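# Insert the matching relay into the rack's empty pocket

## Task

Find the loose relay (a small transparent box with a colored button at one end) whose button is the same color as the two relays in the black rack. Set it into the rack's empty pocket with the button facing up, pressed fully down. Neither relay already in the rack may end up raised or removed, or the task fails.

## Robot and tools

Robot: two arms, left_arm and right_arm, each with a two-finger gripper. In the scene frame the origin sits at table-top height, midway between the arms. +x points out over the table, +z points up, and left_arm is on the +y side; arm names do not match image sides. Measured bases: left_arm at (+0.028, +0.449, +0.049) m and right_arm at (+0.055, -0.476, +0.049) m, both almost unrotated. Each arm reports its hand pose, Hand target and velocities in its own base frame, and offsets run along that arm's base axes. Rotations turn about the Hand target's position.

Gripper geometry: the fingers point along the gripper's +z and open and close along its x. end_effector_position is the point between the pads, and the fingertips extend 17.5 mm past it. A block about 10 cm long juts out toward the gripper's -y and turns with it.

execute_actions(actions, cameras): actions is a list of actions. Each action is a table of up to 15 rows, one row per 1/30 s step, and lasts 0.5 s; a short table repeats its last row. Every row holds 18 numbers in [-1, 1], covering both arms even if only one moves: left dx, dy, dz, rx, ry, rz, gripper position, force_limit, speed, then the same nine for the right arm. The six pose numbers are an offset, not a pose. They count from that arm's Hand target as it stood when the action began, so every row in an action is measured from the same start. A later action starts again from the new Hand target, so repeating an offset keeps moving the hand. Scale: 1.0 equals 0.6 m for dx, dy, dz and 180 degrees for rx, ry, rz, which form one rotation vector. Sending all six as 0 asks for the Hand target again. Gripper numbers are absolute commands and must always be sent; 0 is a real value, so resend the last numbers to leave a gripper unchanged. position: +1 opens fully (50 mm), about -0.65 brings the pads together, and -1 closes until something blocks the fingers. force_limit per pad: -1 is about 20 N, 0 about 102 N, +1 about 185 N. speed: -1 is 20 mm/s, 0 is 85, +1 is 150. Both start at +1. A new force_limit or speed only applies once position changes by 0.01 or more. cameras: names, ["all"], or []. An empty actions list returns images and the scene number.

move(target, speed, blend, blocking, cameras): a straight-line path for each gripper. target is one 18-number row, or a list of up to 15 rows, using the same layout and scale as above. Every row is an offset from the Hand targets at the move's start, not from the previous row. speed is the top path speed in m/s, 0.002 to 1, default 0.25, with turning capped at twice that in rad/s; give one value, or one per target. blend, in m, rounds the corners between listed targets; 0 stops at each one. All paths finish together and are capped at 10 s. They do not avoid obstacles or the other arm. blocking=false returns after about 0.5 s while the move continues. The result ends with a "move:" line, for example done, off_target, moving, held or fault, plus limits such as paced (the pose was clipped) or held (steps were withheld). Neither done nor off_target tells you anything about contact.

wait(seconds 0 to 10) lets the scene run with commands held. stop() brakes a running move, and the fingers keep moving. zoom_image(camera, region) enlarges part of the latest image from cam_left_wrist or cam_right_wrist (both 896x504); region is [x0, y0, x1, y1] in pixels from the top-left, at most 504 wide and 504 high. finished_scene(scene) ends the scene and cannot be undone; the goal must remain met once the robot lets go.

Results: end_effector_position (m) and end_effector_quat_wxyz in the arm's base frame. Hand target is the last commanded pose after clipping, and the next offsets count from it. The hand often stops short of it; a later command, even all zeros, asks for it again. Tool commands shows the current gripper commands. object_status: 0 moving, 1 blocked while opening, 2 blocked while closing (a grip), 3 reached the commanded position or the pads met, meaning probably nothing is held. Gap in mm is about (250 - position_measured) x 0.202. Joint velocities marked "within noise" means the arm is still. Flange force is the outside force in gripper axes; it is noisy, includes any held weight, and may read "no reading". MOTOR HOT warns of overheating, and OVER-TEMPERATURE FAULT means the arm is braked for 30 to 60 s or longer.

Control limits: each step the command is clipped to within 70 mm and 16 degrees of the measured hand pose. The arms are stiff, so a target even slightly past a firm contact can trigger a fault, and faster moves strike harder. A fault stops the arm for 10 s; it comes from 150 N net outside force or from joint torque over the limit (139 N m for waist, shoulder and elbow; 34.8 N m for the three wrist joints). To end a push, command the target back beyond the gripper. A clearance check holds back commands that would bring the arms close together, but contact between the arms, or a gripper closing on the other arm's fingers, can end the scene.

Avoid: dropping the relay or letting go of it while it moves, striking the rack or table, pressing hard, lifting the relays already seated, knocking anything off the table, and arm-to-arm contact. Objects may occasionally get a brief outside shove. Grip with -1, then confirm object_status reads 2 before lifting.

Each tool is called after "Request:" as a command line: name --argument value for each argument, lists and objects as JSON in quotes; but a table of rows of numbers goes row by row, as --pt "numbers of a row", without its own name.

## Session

Request:
execute_actions --actions '[]'

Scene clock: 0.00 s.
left_arm: end_effector_position=(+0.2625, +0.3791, +0.1508) position_measured=3 object_status=3 end_effector_quat_wxyz=(+0.734, -0.438, -0.515, -0.062) | right_arm: end_effector_position=(+0.2732, +0.1468, +0.1893) position_measured=3 object_status=3 end_effector_quat_wxyz=(-0.111, +0.865, +0.453, -0.182)
Joint positions: left_arm=[0.367 0.695 -0.011 -1.36 -1.939 0.108] | right_arm=[0.627 -0.014 -0.215 -0.273 -1.705 -1.224]
Joint velocities: within noise
Flange force (N): no reading
Hand target: left_arm +0.2625, +0.3791, +0.1508; +0.734, -0.438, -0.515, -0.062 | right_arm +0.2732, +0.1468, +0.1893; -0.111, +0.865, +0.453, -0.182
Tool commands: left_gripper/position=+1.0 left_gripper/force_limit=+1.0 left_gripper/speed=+1.0 right_gripper/position=+1.0 right_gripper/force_limit=+1.0 right_gripper/speed=+1.0
camera_calibration:
cam_left_wrist: T_world_to_cam=[[0.464883, 0.367895, 0.805318, -0.372375], [0.754694, 0.310946, -0.57771, -0.216129], [-0.462947, 0.876336, -0.133095, -0.0567289], [0, 0, 0, 1]] pos_world=[0.30996, 0.253913, 0.16747]
cam_right_wrist: T_world_to_cam=[[0.53296, 0.814423, -0.229499, -0.211016], [0.83191, -0.553888, -0.0336591, -0.121499], [-0.15453, -0.172984, -0.972727, 0.386368], [0, 0, 0, 1]] pos_world=[0.273245, 0.171395, 0.323312]

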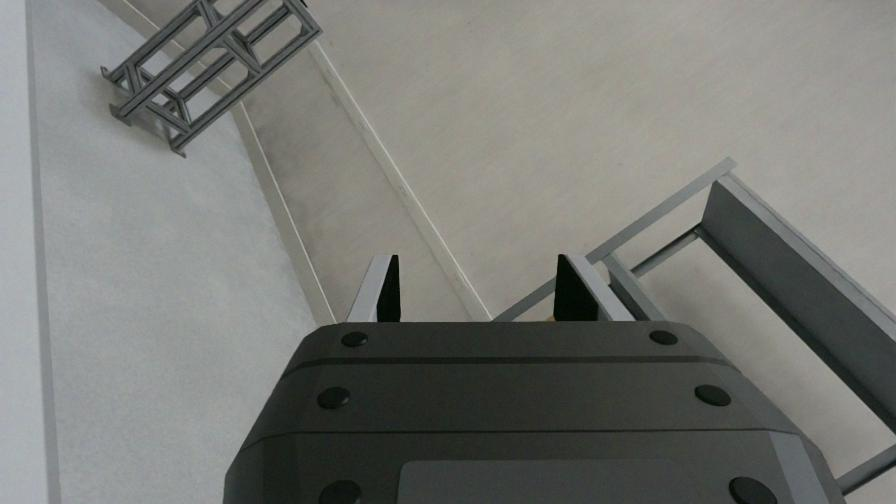

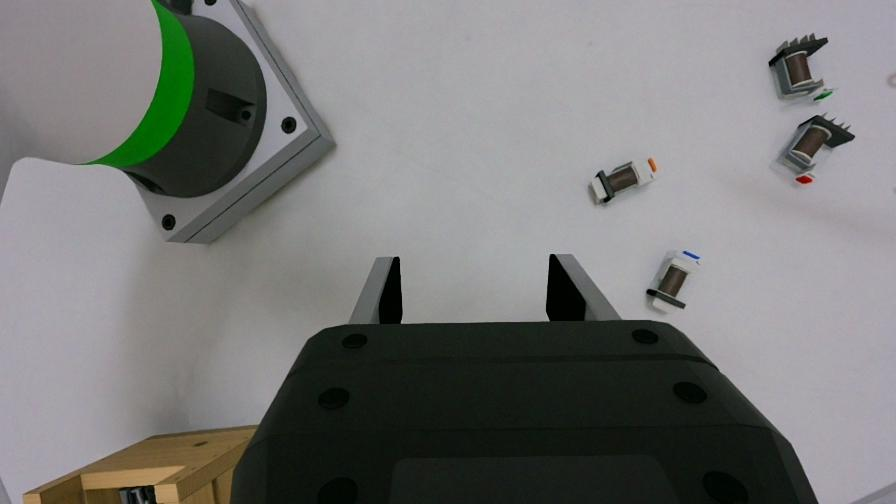

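Request:
move --target '[0.1125,-0.65,0.28,0.032,-0.579,0.398,1,1,1,0,0,0,0,0,0,1,1,1]' --speed 0.4 --cameras '["cam_left_wrist"]'

Request:
zoom_image --camera "cam_right_wrist" --region '[580, 130, 740, 330]'

Scene clock: 5.53 s.
left_arm: end_effector_position=(+0.3300, -0.0109, +0.3188) position_measured=3 object_status=3 end_effector_quat_wxyz=(+0.000, -0.139, +0.990, +0.000) | right_arm: end_effector_position=(+0.2732, +0.1468, +0.1893) position_measured=3 object_status=3 end_effector_quat_wxyz=(-0.111, +0.865, +0.453, -0.182)
Joint positions: left_arm=[0.371 -0.303 -0.17 0 -1.704 1.478] | right_arm=[0.627 -0.014 -0.215 -0.273 -1.705 -1.224]
Flange force (N): left_arm=[-3.1 -8.0 1.2] | right_arm=[-3.8 -3.6 1.3]
Hand target: left_arm +0.3300, -0.0109, +0.3188; +0.000, -0.139, +0.990, +0.000 | right_arm +0.2732, +0.1468, +0.1893; -0.111, +0.865, +0.453, -0.182
Off the commanded pose: left_arm 0.000 m, 0 deg | right_arm 0.000 m, 0 deg.
move: done
camera_calibration:
cam_left_wrist: T_world_to_cam=[[-0.963919, -0.266186, -0.00221425, 0.32656], [-0.249209, 0.899456, 0.358989, -0.00971478], [-0.0935663, 0.346589, -0.933339, 0.46614], [0, 0, 0, 1]] pos_world=[0.355971, -0.0658952, 0.439277]
Images, in order (width x height): cam_left_wrist 896x504.

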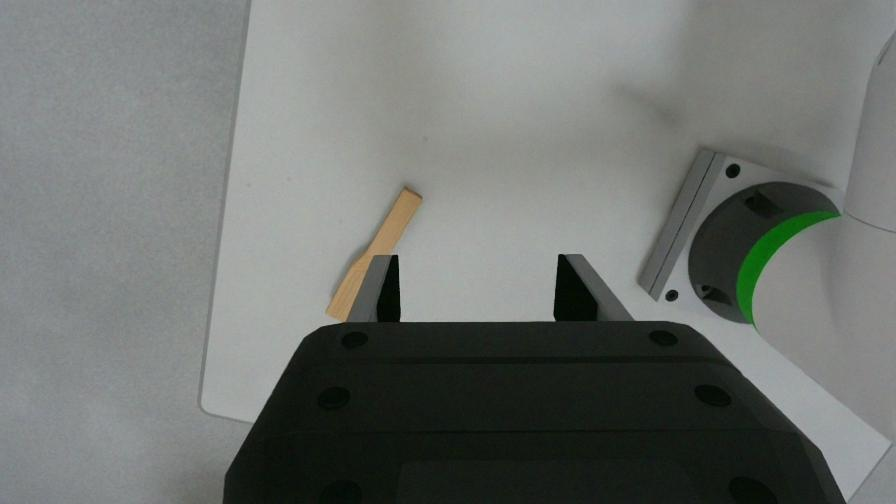

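This scene's latest camera images include none from cam_right_wrist. They are from: cam_left_wrist. cam_right_wrist's image comes with the result of a call that names it in "cameras".

Request:
move --target '[0.05,-0.48,0,0,0,0,1,1,1,0.05,-0.06,0.2,0.143,-0.087,0.68,1,1,1]' --speed 0.5 --cameras '["all"]'

Scene clock: 11.20 s.
left_arm: end_effector_position=(+0.3600, -0.2989, +0.3188) position_measured=3 object_status=3 end_effector_quat_wxyz=(+0.000, -0.139, +0.990, +0.000) | right_arm: end_effector_position=(+0.3032, +0.1108, +0.3093) position_measured=3 object_status=3 end_effector_quat_wxyz=(+0.000, +0.000, +1.000, -0.001)
Joint positions: left_arm=[-0.411 0.052 0.143 0 -1.662 2.261] | right_arm=[0.766 -0.326 -0.209 0.001 -1.689 0.804]
Flange force (N): left_arm=[2.4 -5.7 1.6] | right_arm=[5.6 -2.5 0.7]
Hand target: left_arm +0.3600, -0.2989, +0.3188; +0.000, -0.139, +0.990, +0.000 | right_arm +0.3032, +0.1108, +0.3093; +0.000, +0.000, +1.000, -0.001
Off the commanded pose: left_arm 0.000 m, 0 deg | right_arm 0.000 m, 0 deg.
move: done
camera_calibration:
cam_left_wrist: T_world_to_cam=[[-0.963915, -0.266201, -0.00224874, 0.278823], [-0.249227, 0.899417, 0.359074, 0.256761], [-0.0935635, 0.346677, -0.933306, 0.56878], [0, 0, 0, 1]] pos_world=[0.385971, -0.353895, 0.439277]
cam_right_wrist: T_world_to_cam=[[-0.999772, 0.0194155, -0.00893874, 0.314448], [0.0153834, 0.943951, 0.329728, -0.193193], [0.0148396, 0.329515, -0.944034, 0.385595], [0, 0, 0, 1]] pos_world=[0.311626, 0.0491997, 0.430527]

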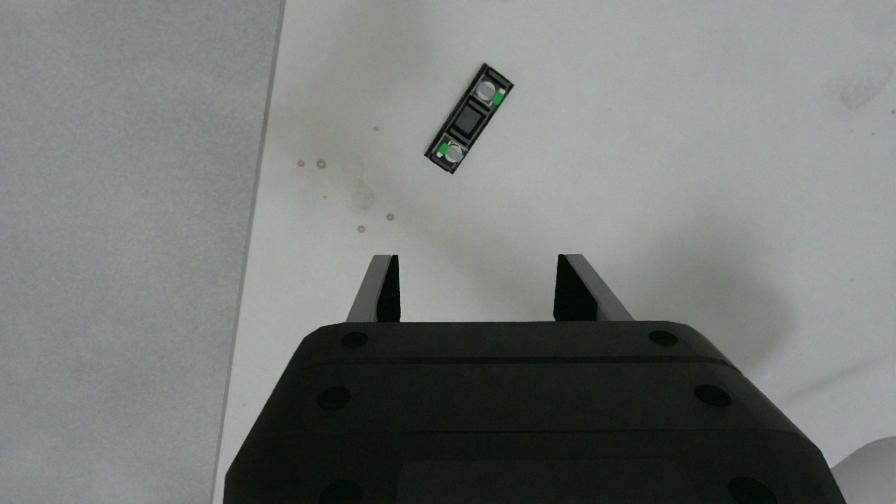

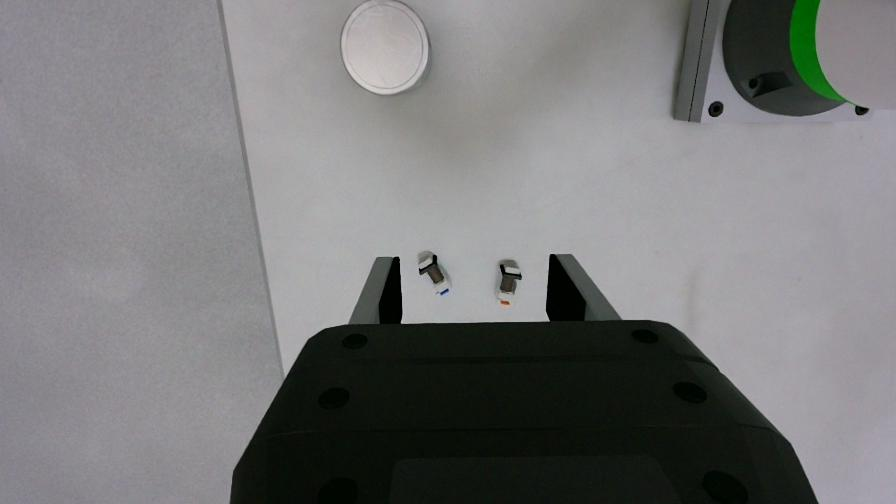

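Request:
move --target '[-0.14,-0.36,-0.17,0,0,0,1,1,1,0,-0.15,0,0,0,0,1,1,1]' --speed 0.4 --cameras '["cam_left_wrist"]'

Scene clock: 14.27 s.
left_arm: end_effector_position=(+0.2760, -0.5148, +0.2168) position_measured=3 object_status=3 end_effector_quat_wxyz=(+0.000, -0.139, +0.990, +0.000) | right_arm: end_effector_position=(+0.3032, +0.0208, +0.3093) position_measured=3 object_status=3 end_effector_quat_wxyz=(+0.000, +0.000, +1.000, -0.001)
Joint positions: left_arm=[-0.854 0.352 0.262 0 -1.481 2.704] | right_arm=[0.512 -0.378 -0.244 0.002 -1.706 1.058]
Flange force (N): left_arm=[3.7 -1.7 1.6] | right_arm=[6.0 1.2 0.8]
Hand target: left_arm +0.2760, -0.5149, +0.2168; +0.000, -0.139, +0.990, +0.000 | right_arm +0.3032, +0.0208, +0.3093; +0.000, +0.000, +1.000, -0.001
Off the commanded pose: left_arm 0.000 m, 0 deg | right_arm 0.000 m, 0 deg.
move: done; limits=paced
camera_calibration:
cam_left_wrist: T_world_to_cam=[[-0.963912, -0.266211, -0.00222372, 0.140111], [-0.249236, 0.899449, 0.35899, 0.466775], [-0.0935668, 0.346589, -0.933339, 0.540568], [0, 0, 0, 1]] pos_world=[0.301971, -0.569895, 0.337277]
Images, in order (width x height): cam_left_wrist 896x504.

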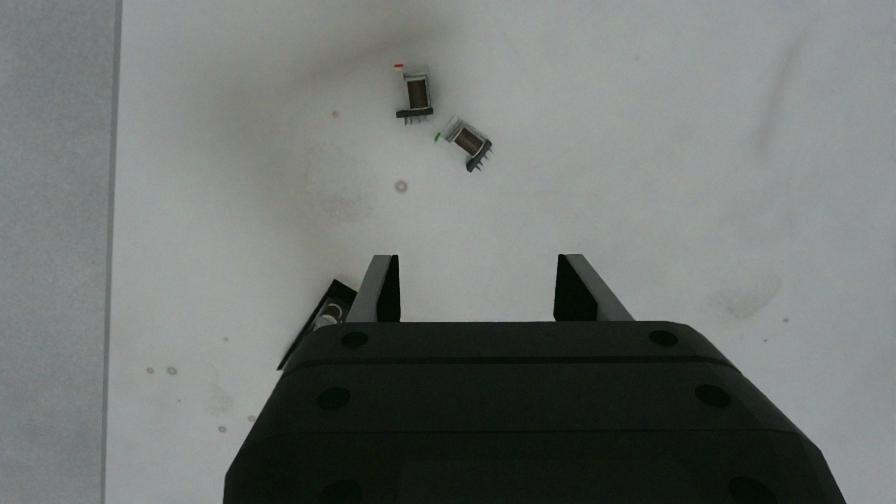

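Request:
zoom_image --camera "cam_left_wrist" --region '[370, 50, 520, 190]'

Scaled by 3.360 from the camera's 896x504 image, which has a finer 1280x720 frame.

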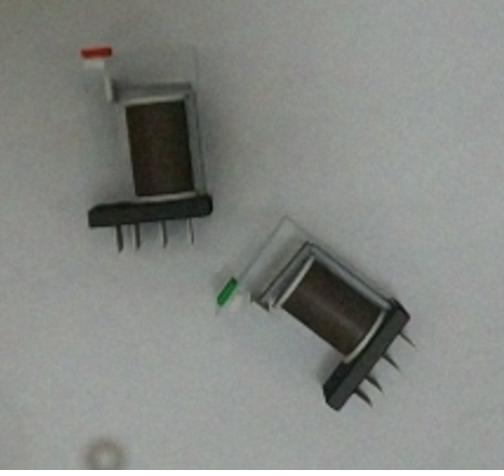

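Request:
move --pt "0.128 0.329 -0.11 0 0 -0.1917 1 1 1 0 0 0 0 0 0 1 1 1" --pt "0.128 0.329 -0.11 0 0 -0.1917 1 1 1 0.053 0.57 -0.4155 -0.161 0.2445 -0.5895 1 1 1" --speed '[0.4,0.35]' --cameras '["all"]'

Request:
zoom_image --camera "cam_left_wrist" --region '[370, 30, 570, 230]'

Scene clock: 29.23 s.
left_arm: end_effector_position=(+0.3528, -0.3175, +0.1508) position_measured=3 object_status=3 end_effector_quat_wxyz=(+0.000, +0.161, +0.987, +0.000) | right_arm: end_effector_position=(+0.3351, +0.3628, +0.0600) position_measured=3 object_status=3 end_effector_quat_wxyz=(-0.320, +0.770, +0.511, -0.211)
Joint positions: left_arm=[-0.455 0.112 -0.188 0 -1.271 1.703] | right_arm=[0.642 0.602 0.203 -0.66 -1.623 -0.92]
Flange force (N): left_arm=[-0.7 -5.7 2.1] | right_arm=[-3.2 -5.2 0.1]
Hand target: left_arm +0.3528, -0.3175, +0.1508; +0.000, +0.161, +0.987, +0.000 | right_arm +0.3350, +0.3628, +0.0600; -0.320, +0.770, +0.511, -0.211
Off the commanded pose: left_arm 0.000 m, 0 deg | right_arm 0.000 m, 0 deg.
move: done
camera_calibration:
cam_left_wrist: T_world_to_cam=[[-0.945117, 0.326726, -0.00221342, 0.448115], [0.304191, 0.882362, 0.359034, 0.13135], [0.119259, 0.338656, -0.933322, 0.340123], [0, 0, 0, 1]] pos_world=[0.343002, -0.377494, 0.271277]
cam_right_wrist: T_world_to_cam=[[0.395394, 0.918354, -0.0169981, -0.453909], [0.824798, -0.363136, -0.433405, -0.100576], [-0.404192, 0.157346, -0.901039, 0.267046], [0, 0, 0, 1]] pos_world=[0.370366, 0.338308, 0.189313]

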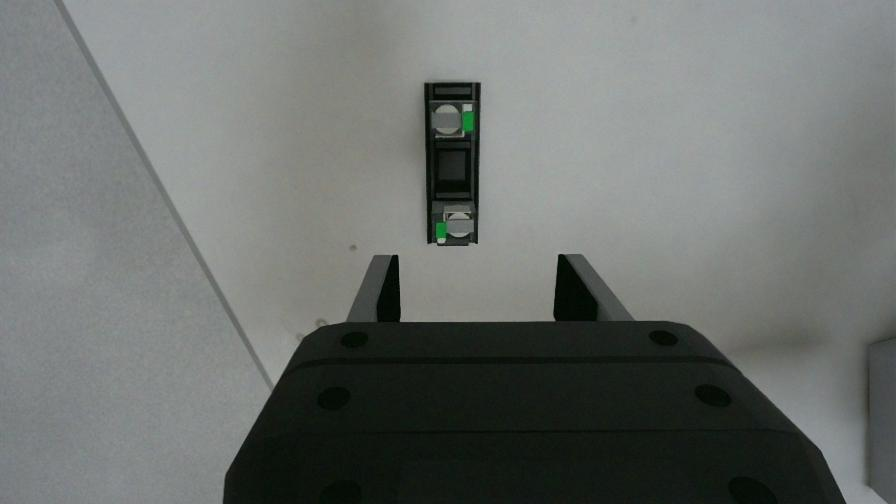

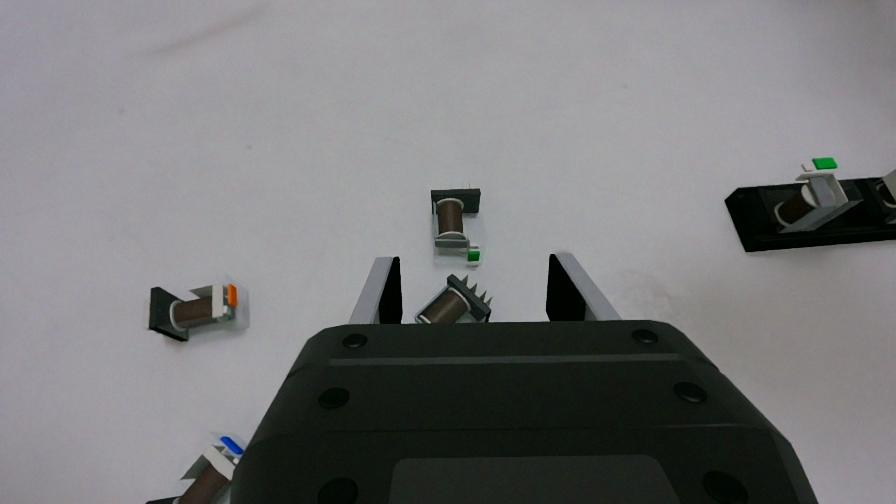

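Scaled by 2.520 from the camera's 896x504 image, which has a finer 1280x720 frame.

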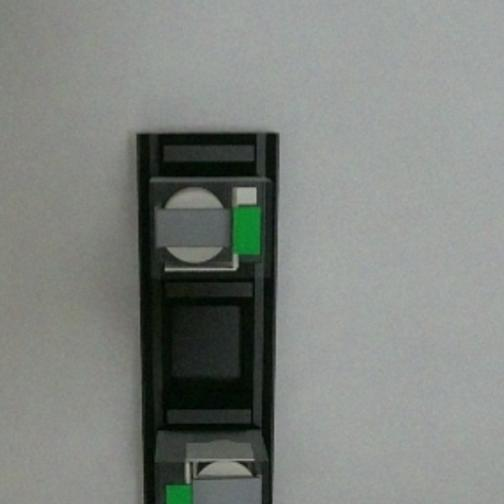

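Request:
move --pt "0 0 0 0 0 0 1 1 1 -0.1173 0.0357 -0.1 0 0 0 1 1 1" --pt "0 0 0 0 0 0 1 1 1 -0.1173 0.0357 -0.1385 0 0 0 1 1 1" --speed '[0.12,0.04]' --cameras '["cam_right_wrist"]'

Request:
zoom_image --camera "cam_right_wrist" --region '[370, 180, 590, 330]'

Scene clock: 34.37 s.
left_arm: end_effector_position=(+0.3528, -0.3175, +0.1508) position_measured=3 object_status=3 end_effector_quat_wxyz=(+0.000, +0.161, +0.987, +0.000) | right_arm: end_effector_position=(+0.2639, +0.3839, -0.0149) position_measured=3 object_status=3 end_effector_quat_wxyz=(-0.321, +0.769, +0.511, -0.213)
Joint positions: left_arm=[-0.455 0.112 -0.188 0 -1.271 1.703] | right_arm=[0.742 0.622 0.026 -0.711 -1.42 -0.864]
Flange force (N): left_arm=[-0.5 -5.9 2.0] | right_arm=[-3.0 -4.4 -0.5]
Flange force when the fault began (N): right_arm=[-14.3 -93.6 -130.1]
Hand target: left_arm +0.3528, -0.3175, +0.1508; +0.000, +0.161, +0.987, +0.000 | right_arm +0.2639, +0.3839, -0.0149; -0.321, +0.769, +0.511, -0.213 (not the last commanded pose)
Tool commands: left_gripper/position=+1.0 left_gripper/force_limit=+1.0 left_gripper/speed=+1.0 right_gripper/position=+1.0 right_gripper/force_limit=+1.0 right_gripper/speed=+1.0
Off the commanded pose: left_arm 0.000 m, 0 deg | right_arm 0.008 m, 0 deg.
FORCE FAULT: contact force on the right arm reached its limit, and that arm stopped. The contact can be on any part of that arm, not only on its tool. That arm's remaining commands of this call were not run. That arm is still stopped at the end of this call. That arm stays stopped for about 10 more seconds. Until then a move that you send moves the other arm only, and its call returns only when the move has ended. Once the stop has ended, the next robot result says so. If the stop ends while you think or write, that arm runs what you send next, counted from a new Hand target: where the arm stands when the stop ends. While its stop runs, that arm takes no new command, but its gripper still runs the gripper command that each later call begins with. Until it ends, the stop uses up actions while you think or wait. An arm that is not stopped still takes commands.
move: fault (right_arm)
camera_calibration:
cam_right_wrist: T_world_to_cam=[[0.393619, 0.919074, -0.0191845, -0.446225], [0.823594, -0.361844, -0.436763, -0.0668837], [-0.408359, 0.156118, -0.899372, 0.169092], [0, 0, 0, 1]] pos_world=[0.299778, 0.359514, 0.114304]
Images, in order (width x height): cam_right_wrist 896x504.

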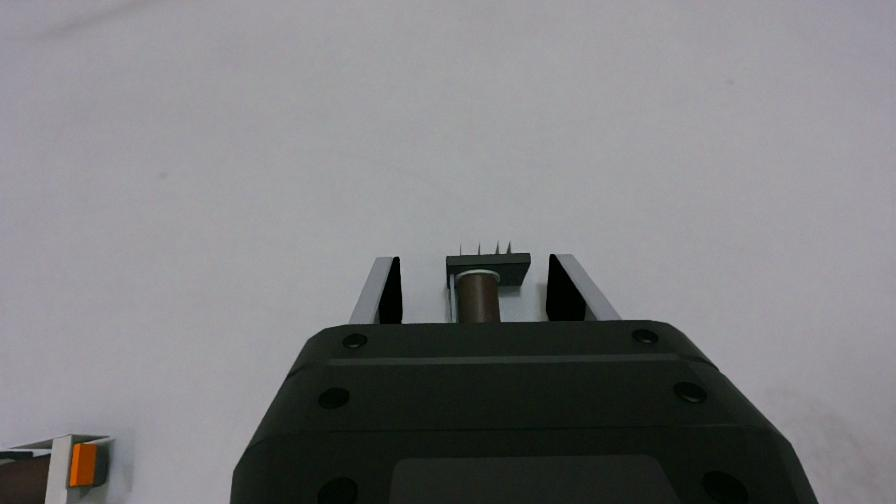

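Scaled by 2.291 from the camera's 896x504 image, which has a finer 1280x720 frame.

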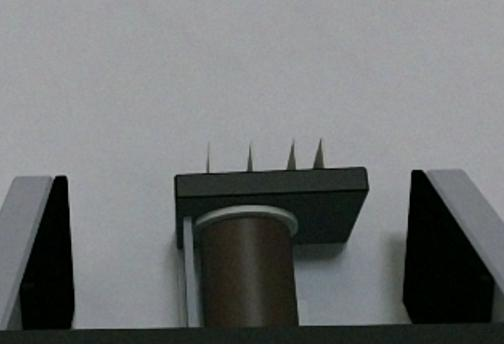

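Request:
wait --seconds 3

Request:
move --pt "0 0 0 0 0 0 1 1 1 0.046 -0.0195 0.04 0 0 0 1 1 1" --pt "0 0 0 0 0 0 1 1 1 0.046 -0.0195 0.18 -0.0326 -0.0767 0 1 1 1" --speed 0.15 --blend '[0.01,0]' --cameras '["cam_right_wrist"]'

Scene clock: 42.53 s.
left_arm: end_effector_position=(+0.3528, -0.3175, +0.1508) position_measured=3 object_status=3 end_effector_quat_wxyz=(+0.000, +0.161, +0.987, +0.000) | right_arm: end_effector_position=(+0.2639, +0.3839, -0.0149) position_measured=3 object_status=3 end_effector_quat_wxyz=(-0.321, +0.769, +0.511, -0.213)
Joint positions: left_arm=[-0.455 0.112 -0.188 0 -1.271 1.703] | right_arm=[0.742 0.622 0.026 -0.711 -1.42 -0.864]
Flange force (N): left_arm=[-0.8 -5.8 1.7] | right_arm=[-1.9 -4.2 -1.3]
Hand target: left_arm +0.3528, -0.3175, +0.1508; +0.000, +0.161, +0.987, +0.000 | right_arm +0.2639, +0.3839, -0.0149; -0.321, +0.769, +0.511, -0.213 (not the last commanded pose)
Tool commands: left_gripper/position=+1.0 left_gripper/force_limit=+1.0 left_gripper/speed=+1.0 right_gripper/position=+1.0 right_gripper/force_limit=+1.0 right_gripper/speed=+1.0
Off the commanded pose: left_arm 0.000 m, 0 deg | right_arm 0.008 m, 0 deg.
FORCE FAULT, CONTINUED: the right arm was still stopped when this call began, by the force fault that an earlier result reported. Since the last result the stop counts as 16 of the actions that you can send in this scene. That arm is still stopped at the end of this call. That arm stays stopped for about 2 more seconds. If the stop ends while you think or write, that arm runs what you send next, counted from a new Hand target: where the arm stands when the stop ends. While its stop runs, that arm takes no new command, but its gripper still runs the gripper command that each later call begins with.
wait: 3.00 s; at rest from the start

Scene clock: 43.03 s.
left_arm: end_effector_position=(+0.3528, -0.3175, +0.1508) position_measured=3 object_status=3 end_effector_quat_wxyz=(+0.000, +0.161, +0.987, +0.000) | right_arm: end_effector_position=(+0.2639, +0.3839, -0.0149) position_measured=3 object_status=3 end_effector_quat_wxyz=(-0.321, +0.769, +0.511, -0.213)
Joint positions: left_arm=[-0.455 0.112 -0.188 0 -1.271 1.703] | right_arm=[0.742 0.622 0.026 -0.711 -1.42 -0.864]
Flange force (N): left_arm=[-0.9 -6.2 2.3] | right_arm=[-2.8 -4.6 -1.1]
Hand target: left_arm +0.3528, -0.3175, +0.1508; +0.000, +0.161, +0.987, +0.000 | right_arm +0.2639, +0.3839, -0.0149; -0.321, +0.769, +0.511, -0.213 (not the last commanded pose)
Tool commands: left_gripper/position=+1.0 left_gripper/force_limit=+1.0 left_gripper/speed=+1.0 right_gripper/position=+1.0 right_gripper/force_limit=+1.0 right_gripper/speed=+1.0
Off the commanded pose: left_arm 0.000 m, 0 deg.
FORCE FAULT, CONTINUED: the right arm was still stopped when this call began, by the force fault that an earlier result reported. That arm ran no command of this call. That arm is still stopped at the end of this call. That arm stays stopped for about 1 more second. If the stop ends while you think or write, that arm runs what you send next, counted from a new Hand target: where the arm stands when the stop ends. While its stop runs, that arm takes no new command, but its gripper still runs the gripper command that each later call begins with.
move: done (left_arm), not run (right_arm; its earlier fault stop)
camera_calibration:
cam_right_wrist: T_world_to_cam=[[0.393619, 0.919074, -0.0191845, -0.446225], [0.823594, -0.361844, -0.436763, -0.0668837], [-0.408359, 0.156118, -0.899372, 0.169092], [0, 0, 0, 1]] pos_world=[0.299778, 0.359514, 0.114304]
Images, in order (width x height): cam_right_wrist 896x504.

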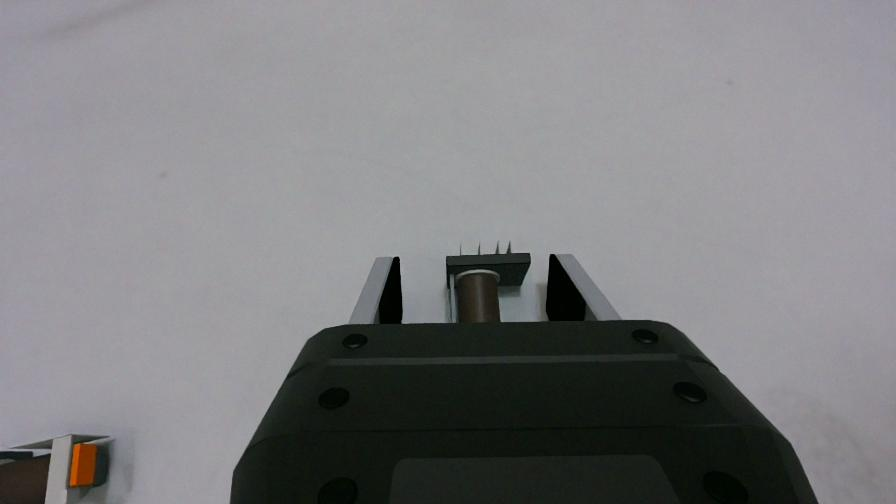

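Request:
wait --seconds 1.5

Request:
move --pt "0 0 0 0 0 0 1 1 1 0.02 -0.0085 0.05 0 0 0 1 1 1" --pt "0 0 0 0 0 0 1 1 1 0.046 -0.0195 0.18 -0.0326 -0.0767 0 1 1 1" --speed 0.15 --blend '[0.01,0]' --cameras '["cam_right_wrist"]'

Request:
zoom_image --camera "cam_right_wrist" --region '[370, 150, 590, 330]'

Scene clock: 45.33 s.
left_arm: end_effector_position=(+0.3528, -0.3175, +0.1508) position_measured=3 object_status=3 end_effector_quat_wxyz=(+0.000, +0.161, +0.987, +0.000) | right_arm: end_effector_position=(+0.2639, +0.3839, -0.0149) position_measured=3 object_status=3 end_effector_quat_wxyz=(-0.321, +0.769, +0.511, -0.213)
Joint positions: left_arm=[-0.455 0.112 -0.188 0 -1.271 1.703] | right_arm=[0.742 0.622 0.026 -0.711 -1.42 -0.864]
Flange force (N): left_arm=[-0.7 -5.7 2.3] | right_arm=[-2.3 -4.6 -1.0]
Hand target: left_arm +0.3528, -0.3175, +0.1508; +0.000, +0.161, +0.987, +0.000 | right_arm +0.2639, +0.3839, -0.0149; -0.321, +0.769, +0.511, -0.213 (not the last commanded pose)
Tool commands: left_gripper/position=+1.0 left_gripper/force_limit=+1.0 left_gripper/speed=+1.0 right_gripper/position=+1.0 right_gripper/force_limit=+1.0 right_gripper/speed=+1.0
Off the commanded pose: left_arm 0.000 m, 0 deg.
FORCE FAULT, CONTINUED: the right arm's stop, for the force fault that an earlier result reported, is over. The rest of the stop counts as 2 of the actions that you can send in this scene. During its stop the right arm's controller moved it back a little. That arm's target is now where it stood when the stop ended, not its last command. That arm accepts commands again.
wait: 1.50 s; at rest from the start

Scene clock: 46.83 s.
left_arm: end_effector_position=(+0.3528, -0.3175, +0.1508) position_measured=3 object_status=3 end_effector_quat_wxyz=(+0.000, +0.161, +0.987, +0.000) | right_arm: end_effector_position=(+0.2915, +0.3721, +0.0930) position_measured=3 object_status=3 end_effector_quat_wxyz=(-0.217, +0.804, +0.534, -0.145)
Joint positions: left_arm=[-0.455 0.112 -0.188 0 -1.271 1.703] | right_arm=[0.832 0.353 0.005 -0.5 -1.435 -1.107]
Flange force (N): left_arm=[-0.8 -6.0 2.3] | right_arm=[-2.7 -3.4 -0.5]
Hand target: left_arm +0.3528, -0.3175, +0.1508; +0.000, +0.161, +0.987, +0.000 | right_arm +0.2915, +0.3722, +0.0931; -0.217, +0.804, +0.534, -0.145
Off the commanded pose: left_arm 0.000 m, 0 deg | right_arm 0.000 m, 0 deg.
move: done
camera_calibration:
cam_right_wrist: T_world_to_cam=[[0.39809, 0.917174, -0.0178026, -0.445002], [0.899413, -0.394052, -0.189153, -0.0798389], [-0.180501, 0.0592878, -0.981786, 0.256545], [0, 0, 0, 1]] pos_world=[0.295266, 0.361474, 0.228849]
Images, in order (width x height): cam_right_wrist 896x504.

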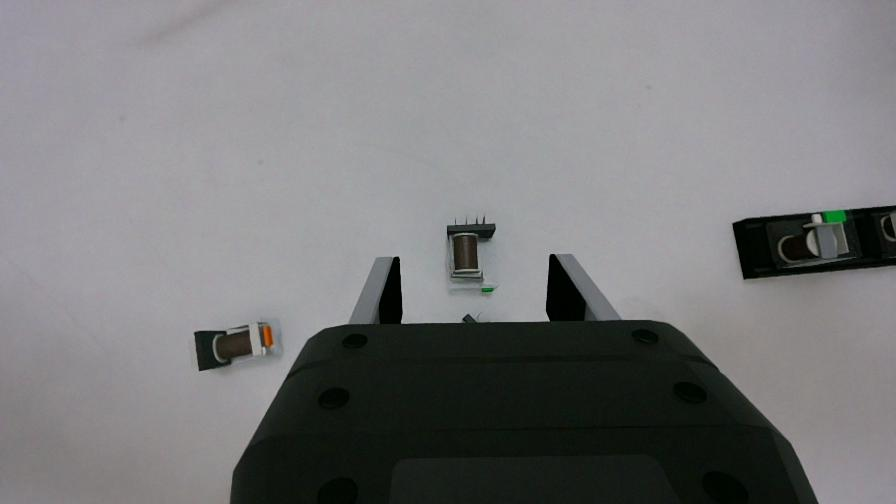

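Scaled by 2.291 from the camera's 896x504 image, which has a finer 1280x720 frame.

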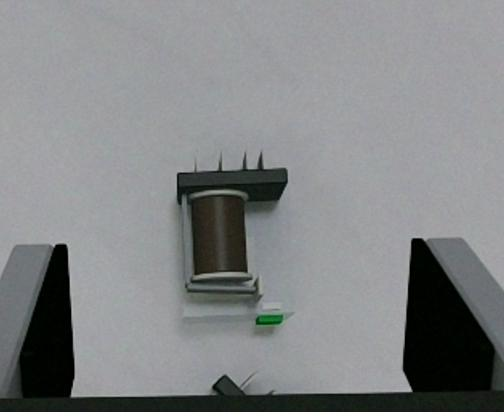

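Request:
move --pt "0 0 0 0 0 0 1 1 1 -0.0482 0.0225 -0.165 0 0 0 1 1 1" --pt "0 0 0 0 0 0 1 1 1 -0.0482 0.0225 -0.185 0 0 0 1 1 1" --speed '[0.12,0.015]' --cameras '["cam_right_wrist"]'

Request:
zoom_image --camera "cam_right_wrist" --region '[370, 180, 590, 330]'

Scene clock: 51.70 s.
left_arm: end_effector_position=(+0.3528, -0.3175, +0.1508) position_measured=3 object_status=3 end_effector_quat_wxyz=(+0.000, +0.161, +0.987, +0.000) | right_arm: end_effector_position=(+0.2618, +0.3851, -0.0116) position_measured=3 object_status=3 end_effector_quat_wxyz=(-0.217, +0.804, +0.534, -0.147)
Joint positions: left_arm=[-0.455 0.112 -0.188 0 -1.271 1.703] | right_arm=[0.886 0.471 -0.105 -0.543 -1.217 -1.034]
Flange force (N): left_arm=[-0.8 -6.1 1.8] | right_arm=[-3.2 -3.7 -1.8]
Flange force when the fault began (N): right_arm=[-23.6 -62.9 -126.4]
Hand target: left_arm +0.3528, -0.3175, +0.1508; +0.000, +0.161, +0.987, +0.000 | right_arm +0.2618, +0.3851, -0.0116; -0.217, +0.804, +0.534, -0.147 (not the last commanded pose)
Tool commands: left_gripper/position=+1.0 left_gripper/force_limit=+1.0 left_gripper/speed=+1.0 right_gripper/position=+1.0 right_gripper/force_limit=+1.0 right_gripper/speed=+1.0
Off the commanded pose: left_arm 0.000 m, 0 deg | right_arm 0.006 m, 0 deg.
FORCE FAULT: contact force on the right arm reached its limit, and that arm stopped. The contact can be on any part of that arm, not only on its tool. That arm's remaining commands of this call were not run. That arm is still stopped at the end of this call. That arm stays stopped for about 10 more seconds. Until then a move that you send moves the other arm only, and its call returns only when the move has ended. Once the stop has ended, the next robot result says so. If the stop ends while you think or write, that arm runs what you send next, counted from a new Hand target: where the arm stands when the stop ends. While its stop runs, that arm takes no new command, but its gripper still runs the gripper command that each later call begins with. Until it ends, the stop uses up actions while you think or wait. An arm that is not stopped still takes commands.
move: fault (right_arm); path passed 1 of 2 targets
camera_calibration:
cam_right_wrist: T_world_to_cam=[[0.39719, 0.917501, -0.0207849, -0.44687], [0.899126, -0.393574, -0.191498, -0.0679792], [-0.18388, 0.0573729, -0.981273, 0.149347], [0, 0, 0, 1]] pos_world=[0.266076, 0.37468, 0.124244]
Images, in order (width x height): cam_right_wrist 896x504.

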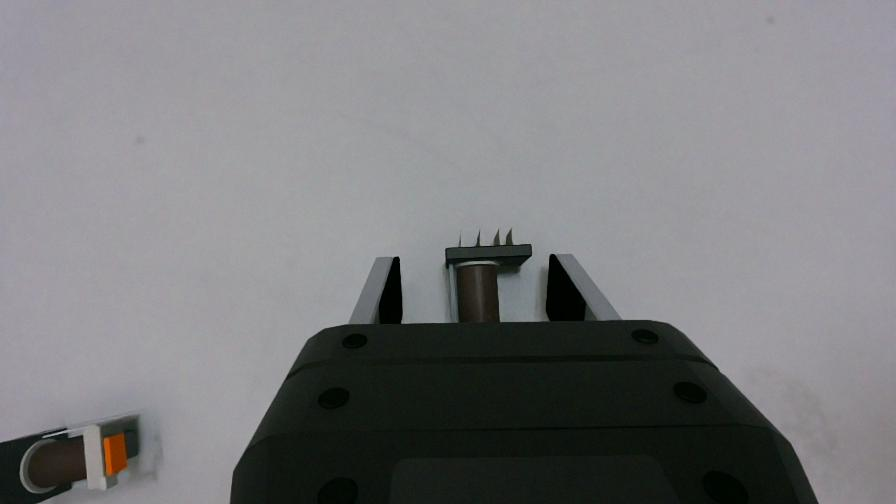

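Scaled by 2.291 from the camera's 896x504 image, which has a finer 1280x720 frame.

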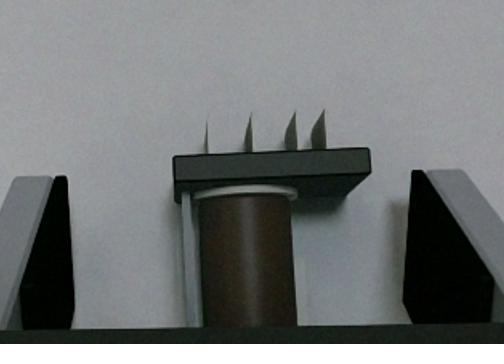

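Request:
wait --seconds 8

Request:
move --pt "0 0 0 0 0 0 1 1 1 0.007 -0.0015 0.02 0.0152 0.0358 0 1 1 1" --pt "0 0 0 0 0 0 1 1 1 0.007 -0.0015 -0.0055 0.0152 0.0358 0 1 1 1" --pt "0 0 0 0 0 0 1 1 1 0.007 -0.0015 -0.0055 0.0152 0.0358 0 -1 -0.8 -1" --pt "0 0 0 0 0 0 1 1 1 0.007 -0.0015 0.09 0.0152 0.0358 0 -1 -0.8 -1" --speed '[0.05,0.03,0.05,0.06]' --cameras '["cam_right_wrist"]'

Request:
zoom_image --camera "cam_right_wrist" --region '[370, 180, 590, 330]'

Scene clock: 62.20 s.
left_arm: end_effector_position=(+0.3528, -0.3175, +0.1508) position_measured=3 object_status=3 end_effector_quat_wxyz=(+0.000, +0.161, +0.987, +0.000) | right_arm: end_effector_position=(+0.2618, +0.3851, -0.0116) position_measured=3 object_status=3 end_effector_quat_wxyz=(-0.217, +0.804, +0.534, -0.147)
Joint positions: left_arm=[-0.455 0.112 -0.188 0 -1.271 1.703] | right_arm=[0.886 0.471 -0.105 -0.543 -1.217 -1.034]
Flange force (N): left_arm=[-0.9 -5.9 2.0] | right_arm=[-3.0 -4.2 -1.9]
Hand target: left_arm +0.3528, -0.3175, +0.1508; +0.000, +0.161, +0.987, +0.000 | right_arm +0.2618, +0.3851, -0.0116; -0.217, +0.804, +0.534, -0.147 (not the last commanded pose)
Tool commands: left_gripper/position=+1.0 left_gripper/force_limit=+1.0 left_gripper/speed=+1.0 right_gripper/position=+1.0 right_gripper/force_limit=+1.0 right_gripper/speed=+1.0
Off the commanded pose: left_arm 0.000 m, 0 deg | right_arm 0.006 m, 0 deg.
FORCE FAULT, CONTINUED: the right arm's stop, for the force fault that an earlier result reported, is over. The rest of the stop counts as 19 of the actions that you can send in this scene. During its stop the right arm's controller moved it back a little. That arm's target is now where it stood when the stop ended, not its last command. That arm accepts commands again.
wait: 8.00 s; at rest from the start

Scene clock: 67.00 s.
left_arm: end_effector_position=(+0.3528, -0.3175, +0.1508) position_measured=3 object_status=3 end_effector_quat_wxyz=(+0.000, +0.161, +0.987, +0.000) | right_arm: end_effector_position=(+0.2660, +0.3842, +0.0424) position_measured=116 object_status=2 end_effector_quat_wxyz=(-0.266, +0.789, +0.524, -0.179)
Joint positions: left_arm=[-0.455 0.112 -0.188 0 -1.271 1.703] | right_arm=[0.811 0.456 -0.013 -0.612 -1.406 -1.01]
Flange force (N): left_arm=[-1.0 -5.9 2.1] | right_arm=[-3.3 -3.8 -0.5]
Hand target: left_arm +0.3528, -0.3175, +0.1508; +0.000, +0.161, +0.987, +0.000 | right_arm +0.2660, +0.3842, +0.0424; -0.266, +0.789, +0.524, -0.179
Off the commanded pose: left_arm 0.000 m, 0 deg | right_arm 0.000 m, 0 deg.
move: done
camera_calibration:
cam_right_wrist: T_world_to_cam=[[0.394836, 0.918498, -0.0215986, -0.446325], [0.870885, -0.381651, -0.309679, -0.0538667], [-0.292682, 0.103463, -0.950596, 0.213009], [0, 0, 0, 1]] pos_world=[0.285481, 0.367351, 0.176164]
Images, in order (width x height): cam_right_wrist 896x504.

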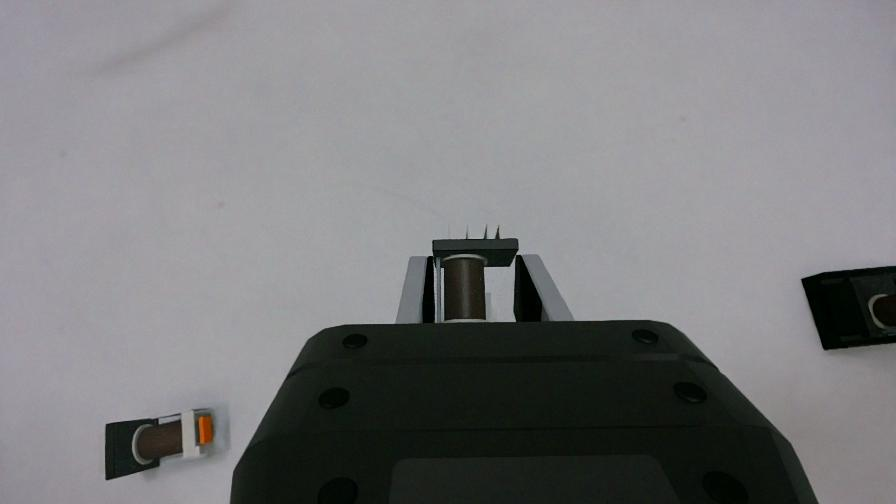

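Scaled by 2.291 from the camera's 896x504 image, which has a finer 1280x720 frame.

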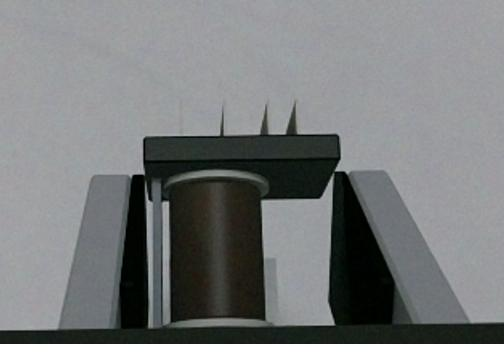

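Request:
move --target '[0,0,0,0,0,0,1,1,1,-0.13,0.0847,0.1,-0.1955,-0.46,0,-1,-0.8,-1]' --speed 0.25 --cameras '["all"]'

Request:
zoom_image --camera "cam_right_wrist" --region '[370, 180, 590, 330]'

Scene clock: 72.40 s.
left_arm: end_effector_position=(+0.3528, -0.3175, +0.1508) position_measured=3 object_status=3 end_effector_quat_wxyz=(+0.000, +0.161, +0.987, +0.000) | right_arm: end_effector_position=(+0.1880, +0.4350, +0.1024) position_measured=116 object_status=2 end_effector_quat_wxyz=(+0.371, +0.748, +0.495, +0.242)
Joint positions: left_arm=[-0.455 0.112 -0.188 0 -1.271 1.703] | right_arm=[1.838 0.443 -0.385 0.672 -1.459 -2.575]
Flange force (N): left_arm=[-0.5 -5.9 1.9] | right_arm=[-4.6 2.2 -0.8]
Hand target: left_arm +0.3528, -0.3175, +0.1508; +0.000, +0.161, +0.987, +0.000 | right_arm +0.1880, +0.4350, +0.1024; +0.371, +0.748, +0.495, +0.242
Off the commanded pose: left_arm 0.000 m, 0 deg | right_arm 0.000 m, 0 deg.
move: done
camera_calibration:
cam_left_wrist: T_world_to_cam=[[-0.945117, 0.326726, -0.00221342, 0.448115], [0.304191, 0.882362, 0.359034, 0.13135], [0.119259, 0.338656, -0.933322, 0.340123], [0, 0, 0, 1]] pos_world=[0.343002, -0.377494, 0.271277]
cam_right_wrist: T_world_to_cam=[[0.410852, 0.911692, 0.00413757, -0.463526], [0.281444, -0.131146, 0.950573, -0.0752085], [0.867173, -0.389381, -0.310472, 0.172798], [0, 0, 0, 1]] pos_world=[0.0617619, 0.480014, 0.127058]

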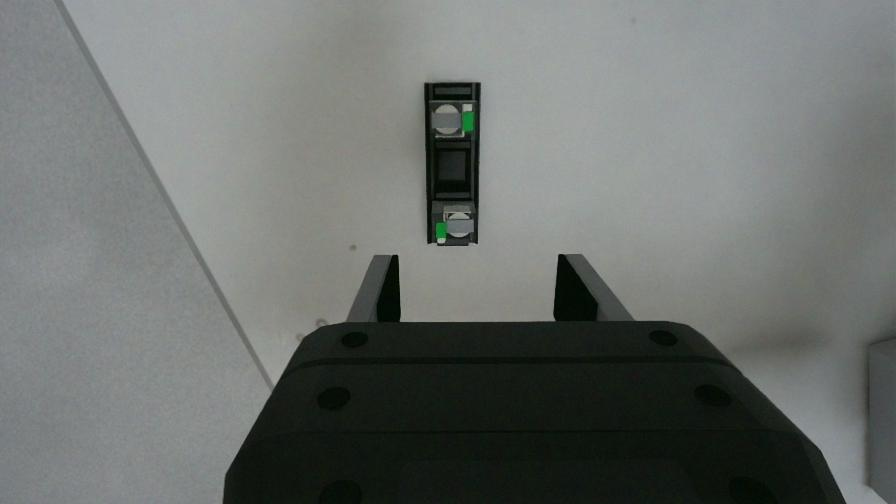

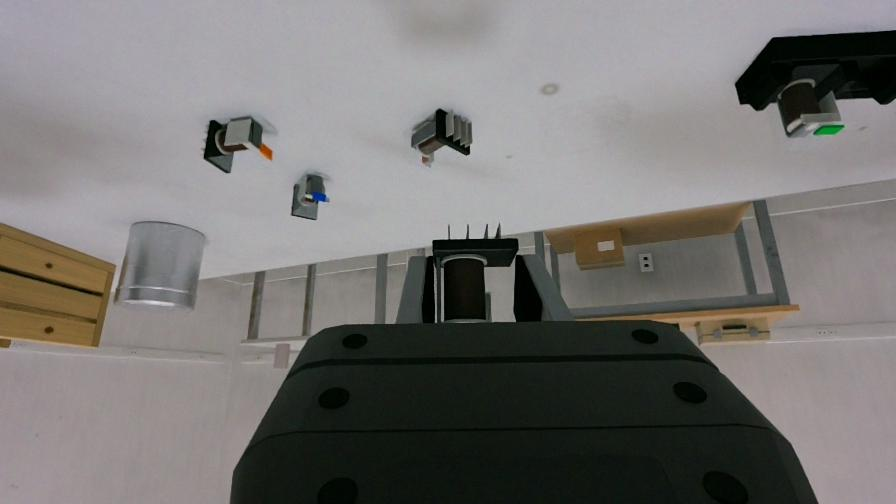

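Scaled by 2.291 from the camera's 896x504 image, which has a finer 1280x720 frame.

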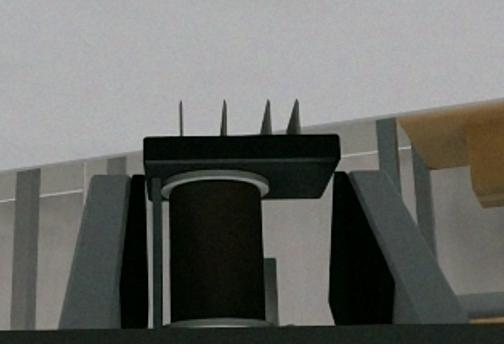

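Request:
move --pt "0 0 0 0 0 0 1 1 1 0 0 -0.155 0 0 0 -1 -0.8 -1" --pt "0 0 0 0 0 0 1 1 1 0 0 -0.174 0 0 0 -1 -0.8 -1" --speed '[0.12,0.015]' --cameras '["cam_right_wrist"]'

Request:
zoom_image --camera "cam_right_wrist" --region '[370, 180, 590, 330]'

Scene clock: 76.03 s.
left_arm: end_effector_position=(+0.3528, -0.3175, +0.1508) position_measured=3 object_status=3 end_effector_quat_wxyz=(+0.000, +0.161, +0.987, +0.000) | right_arm: end_effector_position=(+0.1880, +0.4351, -0.0020) position_measured=116 object_status=2 end_effector_quat_wxyz=(+0.371, +0.748, +0.495, +0.242)
Joint positions: left_arm=[-0.455 0.112 -0.188 0 -1.271 1.703] | right_arm=[1.834 0.619 -0.425 0.703 -1.29 -2.713]
Flange force (N): left_arm=[-0.5 -6.0 2.0] | right_arm=[-3.7 2.1 -1.9]
Hand target: left_arm +0.3528, -0.3175, +0.1508; +0.000, +0.161, +0.987, +0.000 | right_arm +0.1880, +0.4350, -0.0020; +0.371, +0.748, +0.495, +0.242
Off the commanded pose: left_arm 0.000 m, 0 deg | right_arm 0.000 m, 0 deg.
move: done
camera_calibration:
cam_right_wrist: T_world_to_cam=[[0.410852, 0.911693, 0.00413882, -0.463094], [0.281361, -0.13111, 0.950603, 0.0240188], [0.867201, -0.389393, -0.310381, 0.140387], [0, 0, 0, 1]] pos_world=[0.0617617, 0.480014, 0.0226578]
Images, in order (width x height): cam_right_wrist 896x504.

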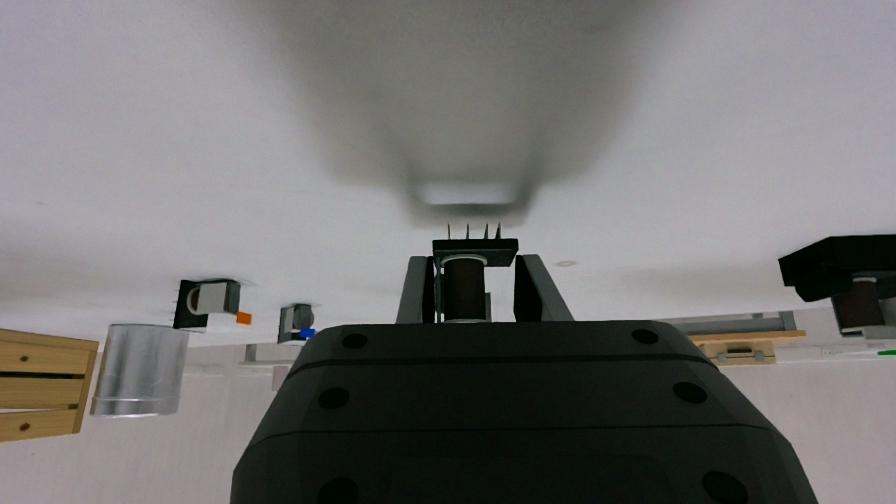

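Scaled by 2.291 from the camera's 896x504 image, which has a finer 1280x720 frame.

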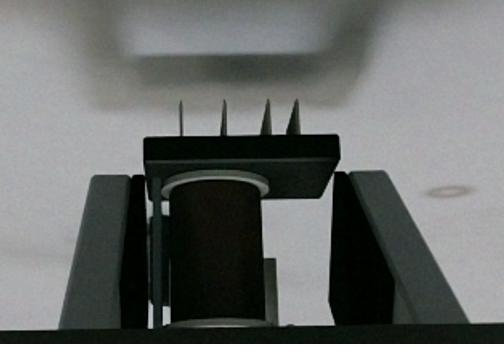

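Request:
move --target '[0,0,0,0,0,0,1,1,1,0,0,-0.008,0,0,0,-1,-0.8,-1]' --speed 0.015 --cameras '["cam_right_wrist"]'

Scene clock: 80.07 s.
left_arm: end_effector_position=(+0.3528, -0.3175, +0.1508) position_measured=3 object_status=3 end_effector_quat_wxyz=(+0.000, +0.161, +0.987, +0.000) | right_arm: end_effector_position=(+0.1880, +0.4351, -0.0068) position_measured=116 object_status=2 end_effector_quat_wxyz=(+0.371, +0.748, +0.495, +0.242)
Joint positions: left_arm=[-0.455 0.112 -0.188 0 -1.271 1.703] | right_arm=[1.833 0.628 -0.426 0.705 -1.282 -2.72]
Flange force (N): left_arm=[-0.7 -6.0 2.1] | right_arm=[-2.6 2.1 -1.9]
Hand target: left_arm +0.3528, -0.3175, +0.1508; +0.000, +0.161, +0.987, +0.000 | right_arm +0.1880, +0.4350, -0.0068; +0.371, +0.748, +0.495, +0.242
Off the commanded pose: left_arm 0.000 m, 0 deg | right_arm 0.000 m, 0 deg.
move: done
camera_calibration:
cam_right_wrist: T_world_to_cam=[[0.410852, 0.911693, 0.00413882, -0.463074], [0.281361, -0.13111, 0.950603, 0.0285817], [0.867201, -0.389393, -0.310381, 0.138897], [0, 0, 0, 1]] pos_world=[0.0617617, 0.480014, 0.0178578]
Images, in order (width x height): cam_right_wrist 896x504.

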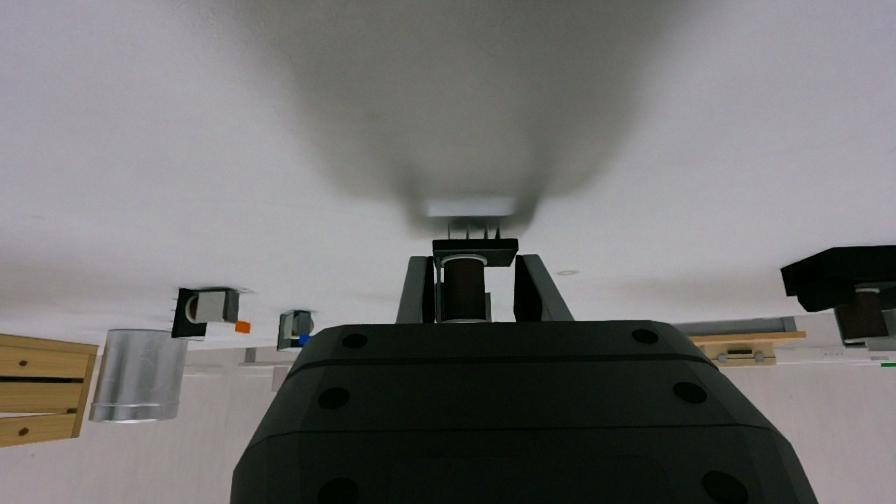

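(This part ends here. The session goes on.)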